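# Stand bottles on ledges matching their cap colours

## Task

For every bottle, place it upright on the wall ledge whose coloured label strip is the same colour as the bottle's cap. The bottle's entire base must rest on that ledge, and it must stay standing: a bottle that topples or is left leaning counts as a failure.

## Robot and tools

ROBOT. An RB-Y1: a wheeled base (two drive wheels, two rear casters; 0.58 m wide, 0.10 m ahead of the wheel axle and 0.57 m behind it, sweeping a 0.58 m radius when spinning in place), a folding torso (squat, shift, pitch, yaw), a head with head_camera, and left and right arms, each with a parallel gripper and a wrist camera (left_wrist_camera, right_wrist_camera) whose housing sticks out sideways and can strike things. The base cannot drive sideways.

FRAMES. Base frame: origin on the floor between the drive wheels, x forward, y to the left, z up, metres. Hand positions (left_hand, right_hand) are the point between the finger pads, 3 cm back from the tips; fingers point along the hand's -z axis and close along its x axis. Odometry frame is the base frame at scene start; base_odometry counts wheel rotation only, so slip and bumps corrupt it. Heading is radians, positive = left.

TOOL move. Arguments: base, joints, target, min_time_s, contact_limits, cameras, blocking. Allowed combinations: base and/or joints (plus optional min_time_s or contact_limits); or target alone or with min_time_s; or contact_limits alone. No action returns state and images only.
- base: one velocity command for the whole robot, {"x_m_s", "turn_rad_s", "for_s"}. x_m_s is forward speed (negative reverses), 0.005 to 1.5 in magnitude or 0; turn_rad_s is turn rate, positive = left, 0.02 to 1.509 in magnitude or 0; for_s is duration, 0.1 to 5 s. Omitted velocities are 0. These are speeds, not destinations: distance is roughly speed × for_s (less for short bursts, accel 0.4 m/s², turning 0.5 rad/s²), and coasting to rest can take up to about 3 s afterwards.
- joints: absolute joint targets by name (radians; grippers in metres of opening). Ranges: torso_squat_rad 0 to 1.2; torso_shift_rad -0.3 to 0.6; torso_pitch_rad -0.2 to 1.4 (positive bows forward); torso_yaw_rad -1.5 to 1.5 (left positive; raise both arms out ≥0.2 rad first); shoulder_pitch ±2.356 (negative swings forward/up); left_shoulder_roll 0 to 3.141, right_shoulder_roll -3.141 to 0 (away from body); shoulder_yaw ±2.094; elbow -2.617 to 0.01 (negative bends); forearm_roll ±3.141; wrist_pitch -1.57 to 1.919; hand_roll ±2.705; gripper_m 0 to 0.1; head_pan_rad ±0.523; head_tilt_rad -0.35 to 1.57 (positive looks down). Torso combined limits: squat+shift ≤1.52; squat-shift+pitch ≤1.57; shift+0.5·pitch-0.4·squat ≤0.7; shift+0.3·pitch-0.5·squat ≤0.39.
- target: absolute pose for one hand: side ("left"/"right"), x, y, z in metres in the base frame (-3 to 3), quat_wxyz in the format the hand lines print. It is solved into joint angles, so the path arcs; split long moves into short steps. It is always waited on and refused if another move is still running.
- min_time_s: 0.1 to 8, the minimum duration of arm, head and torso motions in that call.
- contact_limits: per-gripper current cap in mA, 200 to 672.5 (default 672.5), persisting until changed; lower values grip more softly.
- cameras: list of names or ["all"]; [] for none.
- blocking: true (default) returns when motion ends; false returns within about 0.5 s while motion continues.

OTHER TOOLS. wait(seconds 0 to 10, cameras) lets time pass and returns state. stop(cameras) brakes all running motions. zoom_image(camera, region [x0,y0,x1,y1] pixels, at most 504×504) enlarges part of the latest image. finished_scene(scene) ends the scene; call nothing after it in the same reply.

GRASPING. Command an opening at least 5 mm narrower than the bottle; the gripper then reads "off_target" or "done", both fine. Each arm carries up to 3 kg.

RESULTS. Status words: "moving", "done", "reached"/"short" (for a target, within 10 mm and 2°), "refused" with a reason, "off_target" (stopped away from goal, maybe pressing), "stopped", and unrequested stops "contact_stop", "time_out", "limit_stop_at_<name>" (own-body guard, nothing pushing), "torque_fault" (10 s freeze), "limit_stop_at_motor_heat". After a refusal or unrequested stop, the rest of that reply's move/wait/finished_scene calls are skipped. "joint command not followed" means the arm-clash check held the command back. lidar_m lists 12 distances in 30° sectors counter-clockwise from straight ahead at 0.23 m height ("-" = nothing). motor_effort is wheel effort in percent (bracket = peak); large values at rest suggest pushing on something. Joint torques, external torques, wrist force/torque and motor temperatures help detect contact, load and heating (MOTOR HOT at 65 °C, brake fault at 80 °C). Camera calibration gives intrinsics and base-to-camera transforms.

AVOID. Knocking objects out of the work area or dropping them; bottles falling or tilting; arms striking or squeezing each other (including fingers and camera housings; keep shoulder roll about 0.5 rad outward when both reach forward); ramming furniture or walls with base or body; fast bends or sudden stops with arms outstretched or loaded, which can tip the robot; lifting wheels; long stretched-out holds that overheat motors. Loose objects may occasionally be nudged by outside forces.

Each tool is called after "Emit:" by a JSON object that holds its "name" and its "arguments".

## Session

Emit:
{"name": "move", "arguments": {"cameras": ["all"]}}

Scene clock: 0.00 s.
Joint torques (N m): no reading
External joint torques (N m): no reading
Motor temperatures (°C): left_arm=[34 39 32 39 35 43 40] | right_arm=[33 36 34 35 35 34 43]
Wrist force (N): no reading
Wrist torque (N m): no reading
Wrist force, peak (N): no reading
base_odometry: x=+0.000 y=+0.000 heading=+0.000
lidar_m: 2.04 1.66 1.82 1.88 1.54 1.47 1.53 2.07 2.80 2.68 3.91 4.06
base_status: not commanded
joint_positions: torso_squat_rad=+0.350 torso_shift_rad=+0.000 torso_pitch_rad=+0.000 torso_yaw_rad=+0.000 left_shoulder_pitch_rad=-0.048 left_shoulder_roll_rad=+0.048 left_shoulder_yaw_rad=-0.029 left_elbow_rad=-0.126 left_forearm_roll_rad=+0.039 left_wrist_pitch_rad=+0.009 left_hand_roll_rad=-0.012 left_gripper_m=+0.100 right_shoulder_pitch_rad=-0.009 right_shoulder_roll_rad=-0.013 right_shoulder_yaw_rad=+0.007 right_elbow_rad=-0.267 right_forearm_roll_rad=-0.043 right_wrist_pitch_rad=+0.022 right_hand_roll_rad=-0.017 right_gripper_m=+0.100 head_pan_rad=+0.000 head_tilt_rad=+0.400
joint_status: not commanded
wheel_motors_off: 0
motor_effort: left_wheel=+1 right_wheel=-1
chest: x=-0.2280 y=-0.0002 z=+1.2475 quat_wxyz=(+1.000, +0.000, +0.000, +0.000) (m; base frame)
left_hand: x=-0.1340 y=+0.2540 z=+0.5691 quat_wxyz=(+0.996, +0.022, -0.081, -0.010) (m; base frame)
right_hand: x=-0.0969 y=-0.2280 z=+0.5737 quat_wxyz=(+0.992, -0.001, -0.127, -0.024) (m; base frame)
pictures: head_camera, left_wrist_camera, right_wrist_camera

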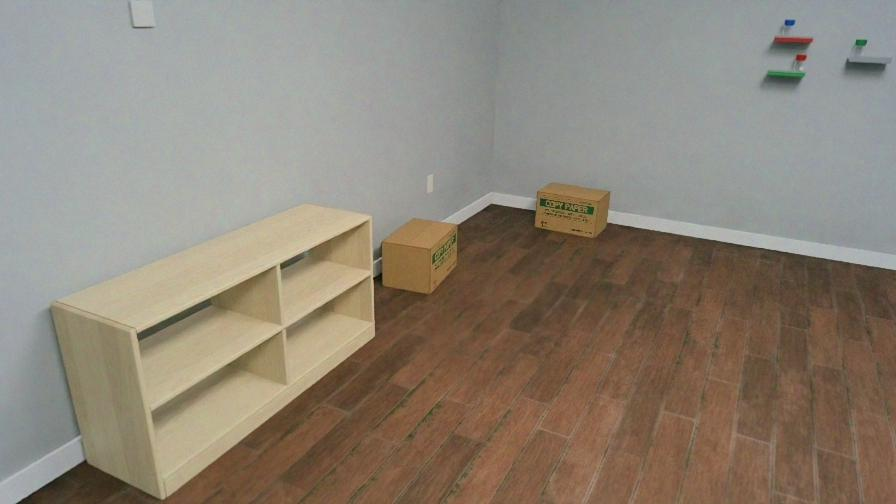

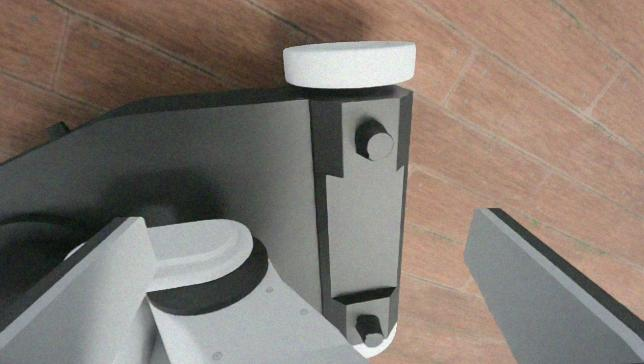

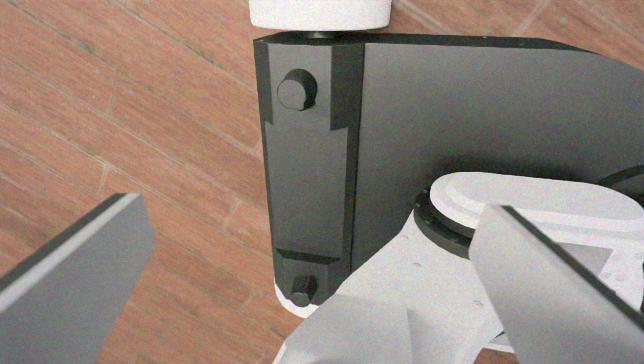

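Emit:
{"name": "move", "arguments": {"joints": {"head_pan_rad": -0.5, "head_tilt_rad": 0.25}, "cameras": ["head_camera"]}}

Emit:
{"name": "zoom_image", "arguments": {"camera": "head_camera", "region": [400, 0, 700, 170]}}

Scene clock: 1.30 s.
Joint torques (N m): left_arm=[-3.23 2.64 -0.64 -0.62 -0.05 -0.35 0.25] | right_arm=[-2.89 -0.63 0.8 -1.25 -0.03 -0.69 -0.12]
External joint torques (N m): left_arm=[-0.36 1.07 -0.73 0.01 -0.05 0.09 0.26] | right_arm=[0.24 0.19 0.84 0.37 -0.1 -0.13 -0.13]
Wrist force (N): left_arm=[0.0 0.9 -5.0] | right_arm=[1.7 -1.2 -5.5]
Wrist torque (N m): left_arm=[-0.22 0.07 -0.03] | right_arm=[0.10 0.02 -0.20]
Wrist force, peak (N): left_arm=[0.1 0.9 -5.5] | right_arm=[2.0 -1.5 -6.1]
move: done
base_odometry: x=+0.000 y=+0.000 heading=+0.000
lidar_m: 2.04 1.66 1.82 1.88 1.53 1.48 1.53 2.08 2.80 2.67 3.91 4.06
base_status: not commanded
joint_positions: torso_squat_rad=+0.350 torso_shift_rad=+0.000 torso_pitch_rad=+0.000 torso_yaw_rad=+0.000 left_shoulder_pitch_rad=-0.048 left_shoulder_roll_rad=+0.048 left_shoulder_yaw_rad=-0.029 left_elbow_rad=-0.126 left_forearm_roll_rad=+0.039 left_wrist_pitch_rad=+0.009 left_hand_roll_rad=-0.012 left_gripper_m=+0.100 right_shoulder_pitch_rad=-0.009 right_shoulder_roll_rad=-0.013 right_shoulder_yaw_rad=+0.007 right_elbow_rad=-0.267 right_forearm_roll_rad=-0.043 right_wrist_pitch_rad=+0.022 right_hand_roll_rad=-0.017 right_gripper_m=+0.100 head_pan_rad=-0.500 head_tilt_rad=+0.250
joint_status: all done
wheel_motors_off: 0
motor_effort: left_wheel=+1(2) right_wheel=-1(2)
chest: x=-0.2280 y=-0.0002 z=+1.2475 quat_wxyz=(+1.000, +0.000, +0.000, +0.000)
left_hand: x=-0.1340 y=+0.2540 z=+0.5691 quat_wxyz=(+0.996, +0.022, -0.081, -0.010)
right_hand: x=-0.0969 y=-0.2280 z=+0.5737 quat_wxyz=(+0.992, -0.001, -0.127, -0.024)
head_camera: T_world_to_cam=[[-0.50565, -0.86248, 0.02101, -0.13001], [-0.19306, 0.08939, -0.97711, 1.43317], [0.84086, -0.49813, -0.21171, 0.42255]] pos_world=[-0.14435, -0.02976, 1.49255]

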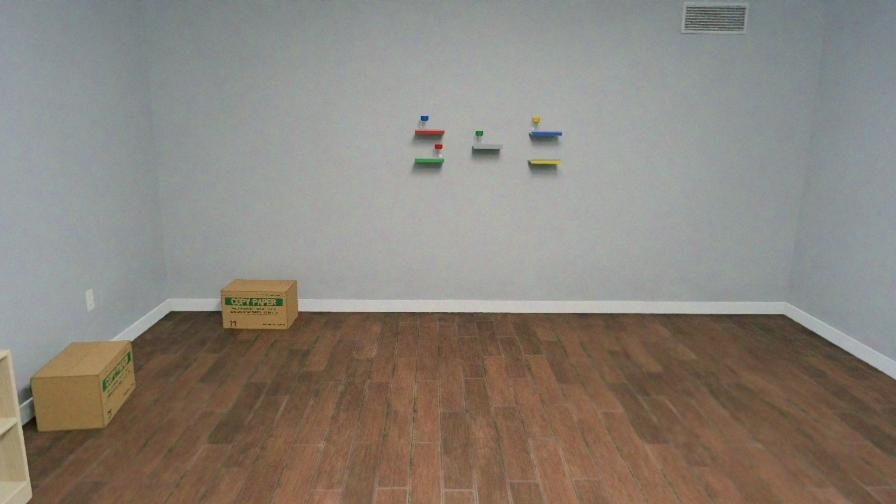

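Scaled by 1.680 from the camera's image (finer frame: 1280x720).

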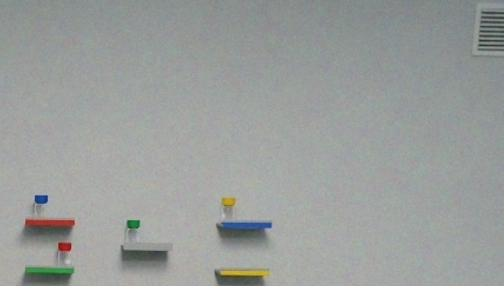

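Emit:
{"name": "move", "arguments": {"base": {"turn_rad_s": -0.5, "for_s": 1.25}}}

Emit:
{"name": "move", "arguments": {"base": {"x_m_s": 0.8, "for_s": 4.1}, "joints": {"head_pan_rad": 0.0, "head_tilt_rad": 0.15}}}

Emit:
{"name": "move", "arguments": {"base": {"turn_rad_s": 0.138, "for_s": 1.0}, "cameras": ["head_camera"]}}

Scene clock: 14.60 s.
Joint torques (N m): left_arm=[-3.03 2.33 -0.6 -0.66 -0.07 -0.5 0.11] | right_arm=[-2.53 -0.83 0.34 -1.28 0.07 -0.22 0.06]
External joint torques (N m): left_arm=[-0.17 0.77 -0.68 -0.03 -0.08 -0.06 0.12] | right_arm=[0.61 0 0.38 0.33 0 0.34 0.05]
Wrist force (N): left_arm=[0.0 0.6 -5.0] | right_arm=[1.1 -1.9 -5.4]
Wrist torque (N m): left_arm=[-0.18 0.06 -0.04] | right_arm=[0.23 -0.06 -0.19]
Wrist force, peak (N): left_arm=[0.2 0.8 -5.6] | right_arm=[0.4 -2.5 -6.3]
move: done
base_odometry: x=+0.000 y=+0.000 heading=-0.633
lidar_m: 4.37 2.51 1.66 1.82 1.85 1.59 1.47 1.50 1.90 2.80 2.67 3.56
base_status: done (sent for 1.27 of 1.27 s)
joint_positions: torso_squat_rad=+0.350 torso_shift_rad=+0.000 torso_pitch_rad=+0.000 torso_yaw_rad=+0.000 left_shoulder_pitch_rad=-0.048 left_shoulder_roll_rad=+0.048 left_shoulder_yaw_rad=-0.029 left_elbow_rad=-0.126 left_forearm_roll_rad=+0.039 left_wrist_pitch_rad=+0.009 left_hand_roll_rad=-0.012 left_gripper_m=+0.100 right_shoulder_pitch_rad=-0.009 right_shoulder_roll_rad=-0.013 right_shoulder_yaw_rad=+0.007 right_elbow_rad=-0.267 right_forearm_roll_rad=-0.043 right_wrist_pitch_rad=+0.022 right_hand_roll_rad=-0.017 right_gripper_m=+0.100 head_pan_rad=-0.500 head_tilt_rad=+0.250
joint_status: not commanded
wheel_motors_off: 0
motor_effort: left_wheel=+5(29) right_wheel=+0(25)
chest: x=-0.2280 y=-0.0002 z=+1.2475 quat_wxyz=(+1.000, +0.000, +0.000, +0.000)
left_hand: x=-0.1340 y=+0.2540 z=+0.5691 quat_wxyz=(+0.996, +0.022, -0.081, -0.010)
right_hand: x=-0.0969 y=-0.2280 z=+0.5737 quat_wxyz=(+0.992, -0.001, -0.127, -0.024)
pictures: none

Scene clock: 20.93 s.
Joint torques (N m): left_arm=[-2.45 2.25 -0.48 -0.5 -0.11 -0.4 0.23] | right_arm=[-2.07 -0.91 0.31 -1.18 0.02 -0.35 -0.01]
External joint torques (N m): left_arm=[0.42 0.68 -0.57 0.13 -0.12 0.04 0.24] | right_arm=[1.07 -0.08 0.34 0.44 -0.05 0.21 -0.02]
Wrist force (N): left_arm=[0.2 0.9 -5.0] | right_arm=[1.9 -1.6 -5.7]
Wrist torque (N m): left_arm=[-0.22 0.08 -0.03] | right_arm=[0.17 -0.01 -0.24]
Wrist force, peak (N): left_arm=[0.3 1.2 -5.7] | right_arm=[1.4 -1.3 -6.5]
move: done
base_odometry: x=+2.644 y=-1.941 heading=-0.633
lidar_m: 1.12 1.14 1.44 1.85 1.85 2.52 4.71 3.95 2.60 2.40 1.83 1.22
base_status: done (sent for 4.1 of 4.1 s)
joint_positions: torso_squat_rad=+0.350 torso_shift_rad=+0.000 torso_pitch_rad=+0.000 torso_yaw_rad=+0.000 left_shoulder_pitch_rad=-0.048 left_shoulder_roll_rad=+0.048 left_shoulder_yaw_rad=-0.029 left_elbow_rad=-0.126 left_forearm_roll_rad=+0.039 left_wrist_pitch_rad=+0.009 left_hand_roll_rad=-0.012 left_gripper_m=+0.100 right_shoulder_pitch_rad=-0.009 right_shoulder_roll_rad=-0.013 right_shoulder_yaw_rad=+0.007 right_elbow_rad=-0.267 right_forearm_roll_rad=-0.043 right_wrist_pitch_rad=+0.022 right_hand_roll_rad=-0.017 right_gripper_m=+0.100 head_pan_rad=+0.000 head_tilt_rad=+0.150
joint_status: all done
wheel_motors_off: 0
motor_effort: left_wheel=-2(37) right_wheel=+1(31)
chest: x=-0.2280 y=-0.0002 z=+1.2475 quat_wxyz=(+1.000, +0.000, +0.000, +0.000)
left_hand: x=-0.1339 y=+0.2540 z=+0.5691 quat_wxyz=(+0.996, +0.022, -0.081, -0.010)
right_hand: x=-0.0968 y=-0.2280 z=+0.5738 quat_wxyz=(+0.992, -0.001, -0.127, -0.024)
pictures: none

Scene clock: 22.53 s.
Joint torques (N m): left_arm=[-2.48 1.97 -0.29 -0.69 -0.09 -0.4 0.19] | right_arm=[-1.74 -1.13 0.79 -1 0.11 -0.49 0.12]
External joint torques (N m): left_arm=[0.39 0.41 -0.38 -0.06 -0.1 0.04 0.2] | right_arm=[1.4 -0.31 0.83 0.62 0.04 0.07 0.11]
Wrist force (N): left_arm=[-0.2 1.0 -5.1] | right_arm=[0.8 -1.3 -4.3]
Wrist torque (N m): left_arm=[-0.23 0.04 -0.03] | right_arm=[0.11 -0.08 -0.28]
Wrist force, peak (N): left_arm=[-0.1 1.2 -5.5] | right_arm=[1.2 -2.2 -6.3]
move: done
base_odometry: x=+2.644 y=-1.941 heading=-0.496
lidar_m: 1.13 1.18 1.44 1.85 1.88 2.96 4.71 2.81 2.49 2.41 1.57 1.16
base_status: done (sent for 1 of 1 s)
joint_positions: torso_squat_rad=+0.350 torso_shift_rad=+0.000 torso_pitch_rad=+0.000 torso_yaw_rad=+0.000 left_shoulder_pitch_rad=-0.048 left_shoulder_roll_rad=+0.048 left_shoulder_yaw_rad=-0.029 left_elbow_rad=-0.126 left_forearm_roll_rad=+0.039 left_wrist_pitch_rad=+0.009 left_hand_roll_rad=-0.012 left_gripper_m=+0.100 right_shoulder_pitch_rad=-0.009 right_shoulder_roll_rad=-0.013 right_shoulder_yaw_rad=+0.007 right_elbow_rad=-0.267 right_forearm_roll_rad=-0.043 right_wrist_pitch_rad=+0.022 right_hand_roll_rad=-0.017 right_gripper_m=+0.100 head_pan_rad=+0.000 head_tilt_rad=+0.150
joint_status: not commanded
wheel_motors_off: 0
motor_effort: left_wheel=-8(25) right_wheel=+0(20)
chest: x=-0.2280 y=-0.0002 z=+1.2475 quat_wxyz=(+1.000, +0.000, +0.000, +0.000)
left_hand: x=-0.1339 y=+0.2540 z=+0.5691 quat_wxyz=(+0.996, +0.022, -0.081, -0.010)
right_hand: x=-0.0968 y=-0.2280 z=+0.5737 quat_wxyz=(+0.992, -0.001, -0.127, -0.024)
head_camera: T_world_to_cam=[[-0.03226, -0.99932, 0.01776, -0.02795], [-0.11336, -0.01399, -0.99346, 1.47324], [0.99303, -0.03406, -0.11283, 0.31093]] pos_world=[-0.14267, 0.00327, 1.49917]

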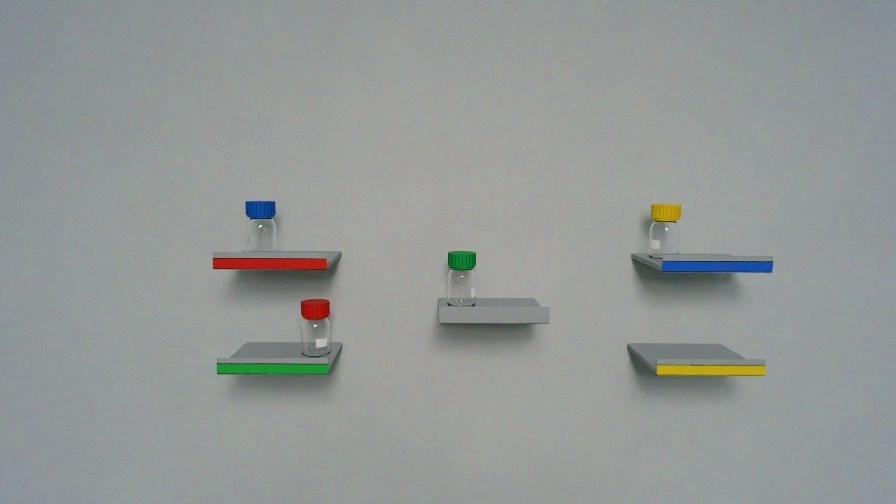

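Emit:
{"name": "zoom_image", "arguments": {"camera": "head_camera", "region": [200, 190, 500, 390]}}

Emit:
{"name": "zoom_image", "arguments": {"camera": "head_camera", "region": [500, 190, 800, 390]}}

Emit:
{"name": "move", "arguments": {"target": {"side": "right", "x": 0.25, "y": -0.25, "z": 1.25, "quat_wxyz": [0.5, -0.5, -0.5, 0.5]}, "min_time_s": 2.5, "cameras": ["head_camera", "right_wrist_camera"]}}

Scaled by 1.680 from the camera's image (finer frame: 1280x720).

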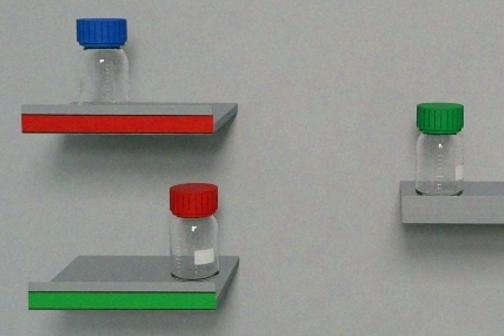

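Scaled by 1.680 from the camera's image (finer frame: 1280x720).

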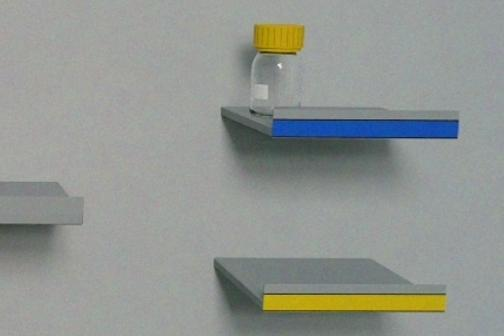

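Scene clock: 28.27 s.
Joint torques (N m): left_arm=[-2.32 2.5 -0.43 -0.49 -0.18 -0.45 0.26] | right_arm=[-11.59 -6.95 -1.6 -6.85 0.8 -1.77 -0.17]
External joint torques (N m): left_arm=[0.55 0.93 -0.52 0.15 -0.19 -0.01 0.27] | right_arm=[0.11 -1.25 2.55 0.79 0.06 0.07 -0.16]
Wrist force (N): left_arm=[-0.2 0.7 -5.3] | right_arm=[3.1 5.3 0.6]
Wrist torque (N m): left_arm=[-0.19 0.05 -0.04] | right_arm=[-0.31 0.03 -0.21]
Wrist force, peak (N): left_arm=[0.1 0.8 -5.6] | right_arm=[1.3 -2.5 -6.0]
move: done
base_odometry: x=+2.644 y=-1.941 heading=-0.496
lidar_m: 1.13 1.17 1.44 1.85 1.88 2.96 4.72 2.82 2.49 2.40 1.57 1.17
base_status: not commanded
joint_positions: torso_squat_rad=+0.350 torso_shift_rad=+0.000 torso_pitch_rad=+0.000 torso_yaw_rad=+0.000 left_shoulder_pitch_rad=-0.048 left_shoulder_roll_rad=+0.048 left_shoulder_yaw_rad=-0.029 left_elbow_rad=-0.126 left_forearm_roll_rad=+0.039 left_wrist_pitch_rad=+0.009 left_hand_roll_rad=-0.012 left_gripper_m=+0.100 right_shoulder_pitch_rad=-0.138 right_shoulder_roll_rad=-0.401 right_shoulder_yaw_rad=+0.020 right_elbow_rad=-2.360 right_forearm_roll_rad=+0.018 right_wrist_pitch_rad=+0.926 right_hand_roll_rad=+1.157 right_gripper_m=+0.100 head_pan_rad=+0.000 head_tilt_rad=+0.150
joint_status: all done
wheel_motors_off: 0
motor_effort: left_wheel=-8(8) right_wheel=-1(1)
chest: x=-0.2280 y=-0.0002 z=+1.2475 quat_wxyz=(+1.000, +0.000, +0.000, +0.000)
left_hand: x=-0.1339 y=+0.2540 z=+0.5691 quat_wxyz=(+0.996, +0.022, -0.081, -0.010)
right_hand: x=+0.2497 y=-0.2502 z=+1.2501 quat_wxyz=(+0.500, -0.501, -0.500, +0.499)
right_hand_status: reached (checked arc that bows 200 mm and turns the hand up to 114 deg, planned for 2.5 s): 0 mm and 0.1 deg off.
head_camera: T_world_to_cam=[[-0.03226, -0.99932, 0.01776, -0.02795], [-0.11336, -0.01399, -0.99346, 1.47324], [0.99303, -0.03406, -0.11283, 0.31093]] pos_world=[-0.14267, 0.00327, 1.49917]
right_wrist_camera: T_world_to_cam=[[-0.01805, -0.9985, 0.05169, -0.31471], [-0.49515, -0.03599, -0.86806, 1.22684], [0.86862, -0.04126, -0.49376, 0.46221]] pos_world=[0.20031, -0.25102, 1.30946]

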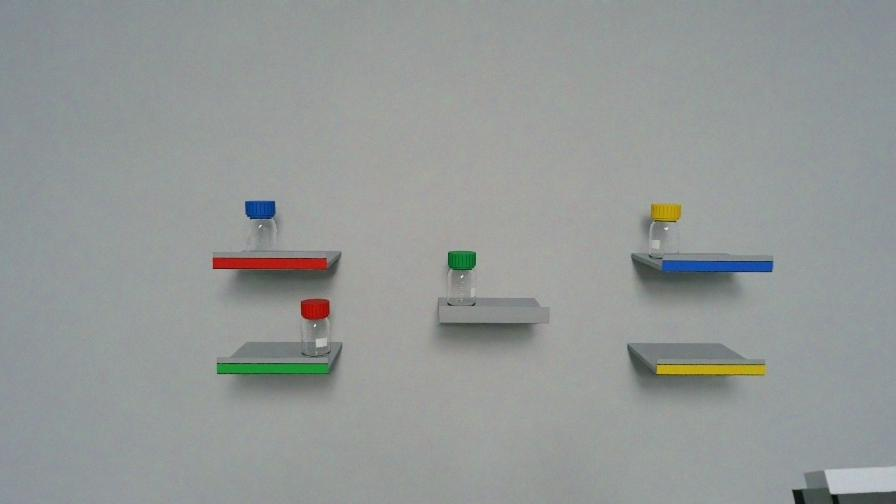

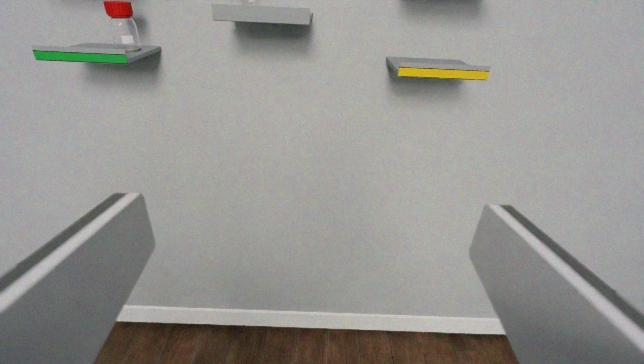

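Emit:
{"name": "move", "arguments": {"joints": {"left_shoulder_roll_rad": 0.3, "torso_yaw_rad": 0.7}, "min_time_s": 1.5}}

Emit:
{"name": "move", "arguments": {"target": {"side": "right", "x": 0.18, "y": 0.0, "z": 1.3, "quat_wxyz": [0.5, -0.5, -0.5, 0.5]}, "min_time_s": 2, "cameras": ["head_camera"]}}

Emit:
{"name": "move", "arguments": {"target": {"side": "right", "x": 0.3, "y": 0.25, "z": 1.4, "quat_wxyz": [0.5, -0.5, -0.5, 0.5]}, "min_time_s": 2, "cameras": ["head_camera"]}}

Scene clock: 38.67 s.
Joint torques (N m): left_arm=[-3.45 10.07 -0.03 -0.5 -0.03 -0.53 0.28] | right_arm=[-11.19 -6.47 -2.1 -6.9 0.75 -1.63 -0.2]
External joint torques (N m): left_arm=[-0.51 1.15 -0.57 0.05 -0.06 -0.1 0.29] | right_arm=[0.52 -0.77 2.04 0.74 0.01 0.21 -0.19]
Wrist force (N): left_arm=[0.0 -0.7 -4.8] | right_arm=[2.7 4.8 0.5]
Wrist torque (N m): left_arm=[-0.12 0.06 -0.04] | right_arm=[-0.27 -0.02 -0.20]
Wrist force, peak (N): left_arm=[-0.1 0.8 -5.5] | right_arm=[3.1 5.5 0.3]
move: done
base_odometry: x=+2.644 y=-1.941 heading=-0.496
lidar_m: 1.13 1.18 1.44 1.85 1.88 2.96 4.71 2.81 2.49 2.40 1.58 1.17
base_status: not commanded
joint_positions: torso_squat_rad=+0.350 torso_shift_rad=+0.000 torso_pitch_rad=+0.000 torso_yaw_rad=+0.700 left_shoulder_pitch_rad=-0.048 left_shoulder_roll_rad=+0.300 left_shoulder_yaw_rad=-0.029 left_elbow_rad=-0.126 left_forearm_roll_rad=+0.039 left_wrist_pitch_rad=+0.009 left_hand_roll_rad=-0.012 left_gripper_m=+0.100 right_shoulder_pitch_rad=-0.138 right_shoulder_roll_rad=-0.401 right_shoulder_yaw_rad=+0.020 right_elbow_rad=-2.360 right_forearm_roll_rad=+0.018 right_wrist_pitch_rad=+0.926 right_hand_roll_rad=+1.157 right_gripper_m=+0.100 head_pan_rad=+0.000 head_tilt_rad=+0.150
joint_status: all done
wheel_motors_off: 0
motor_effort: left_wheel=-8(8) right_wheel=-1(1)
chest: x=-0.2280 y=-0.0002 z=+1.2475 quat_wxyz=(+0.939, +0.000, +0.000, +0.343)
left_hand: x=-0.4400 y=+0.4003 z=+0.6020 quat_wxyz=(+0.931, +0.166, -0.026, +0.325)
right_hand: x=+0.2984 y=+0.1164 z=+1.2504 quat_wxyz=(+0.298, -0.299, -0.642, +0.640)
pictures: none

Scene clock: 38.97 s.
Joint torques (N m): left_arm=[-3.34 10.03 0.37 -0.43 -0.1 -0.42 0.27] | right_arm=[-11.2 -6.74 -2.26 -6.96 0.53 -1.82 -0.19]
External joint torques (N m): left_arm=[-0.4 1.12 -0.17 0.12 -0.13 0.01 0.28] | right_arm=[0.51 -1.05 1.88 0.69 -0.21 0.02 -0.18]
Wrist force (N): left_arm=[0.2 -0.5 -4.8] | right_arm=[3.7 5.0 0.6]
Wrist torque (N m): left_arm=[-0.15 0.09 -0.05] | right_arm=[-0.29 0.17 -0.22]
Wrist force, peak (N): left_arm=[0.0 -0.6 -4.9] | right_arm=[3.7 5.0 0.6]
move: refused
base_odometry: x=+2.644 y=-1.941 heading=-0.496
lidar_m: 1.12 1.18 1.44 1.86 1.87 2.96 4.72 2.81 2.48 2.41 1.57 1.16
base_status: not commanded
joint_positions: torso_squat_rad=+0.350 torso_shift_rad=+0.000 torso_pitch_rad=+0.000 torso_yaw_rad=+0.700 left_shoulder_pitch_rad=-0.048 left_shoulder_roll_rad=+0.300 left_shoulder_yaw_rad=-0.029 left_elbow_rad=-0.126 left_forearm_roll_rad=+0.039 left_wrist_pitch_rad=+0.009 left_hand_roll_rad=-0.012 left_gripper_m=+0.100 right_shoulder_pitch_rad=-0.138 right_shoulder_roll_rad=-0.401 right_shoulder_yaw_rad=+0.020 right_elbow_rad=-2.360 right_forearm_roll_rad=+0.018 right_wrist_pitch_rad=+0.926 right_hand_roll_rad=+1.157 right_gripper_m=+0.100 head_pan_rad=+0.000 head_tilt_rad=+0.150
joint_status: not commanded
wheel_motors_off: 0
motor_effort: left_wheel=-8(8) right_wheel=-1(1)
chest: x=-0.2280 y=-0.0002 z=+1.2475 quat_wxyz=(+0.939, +0.000, +0.000, +0.343)
left_hand: x=-0.4400 y=+0.4003 z=+0.6020 quat_wxyz=(+0.931, +0.166, -0.026, +0.325)
right_hand: x=+0.2984 y=+0.1164 z=+1.2504 quat_wxyz=(+0.298, -0.299, -0.642, +0.640)
right_hand_status: refused: the posture found for that pose touches the torso. Nothing moved. The solve starts from where the arm stands: from another posture it may find a clear one.
head_camera: T_world_to_cam=[[0.61914, -0.78508, 0.01788, 0.12046], [-0.07721, -0.08352, -0.99351, 1.4815], [0.78148, 0.61374, -0.11233, 0.26215]] pos_world=[-0.16505, 0.05741, 1.49917]

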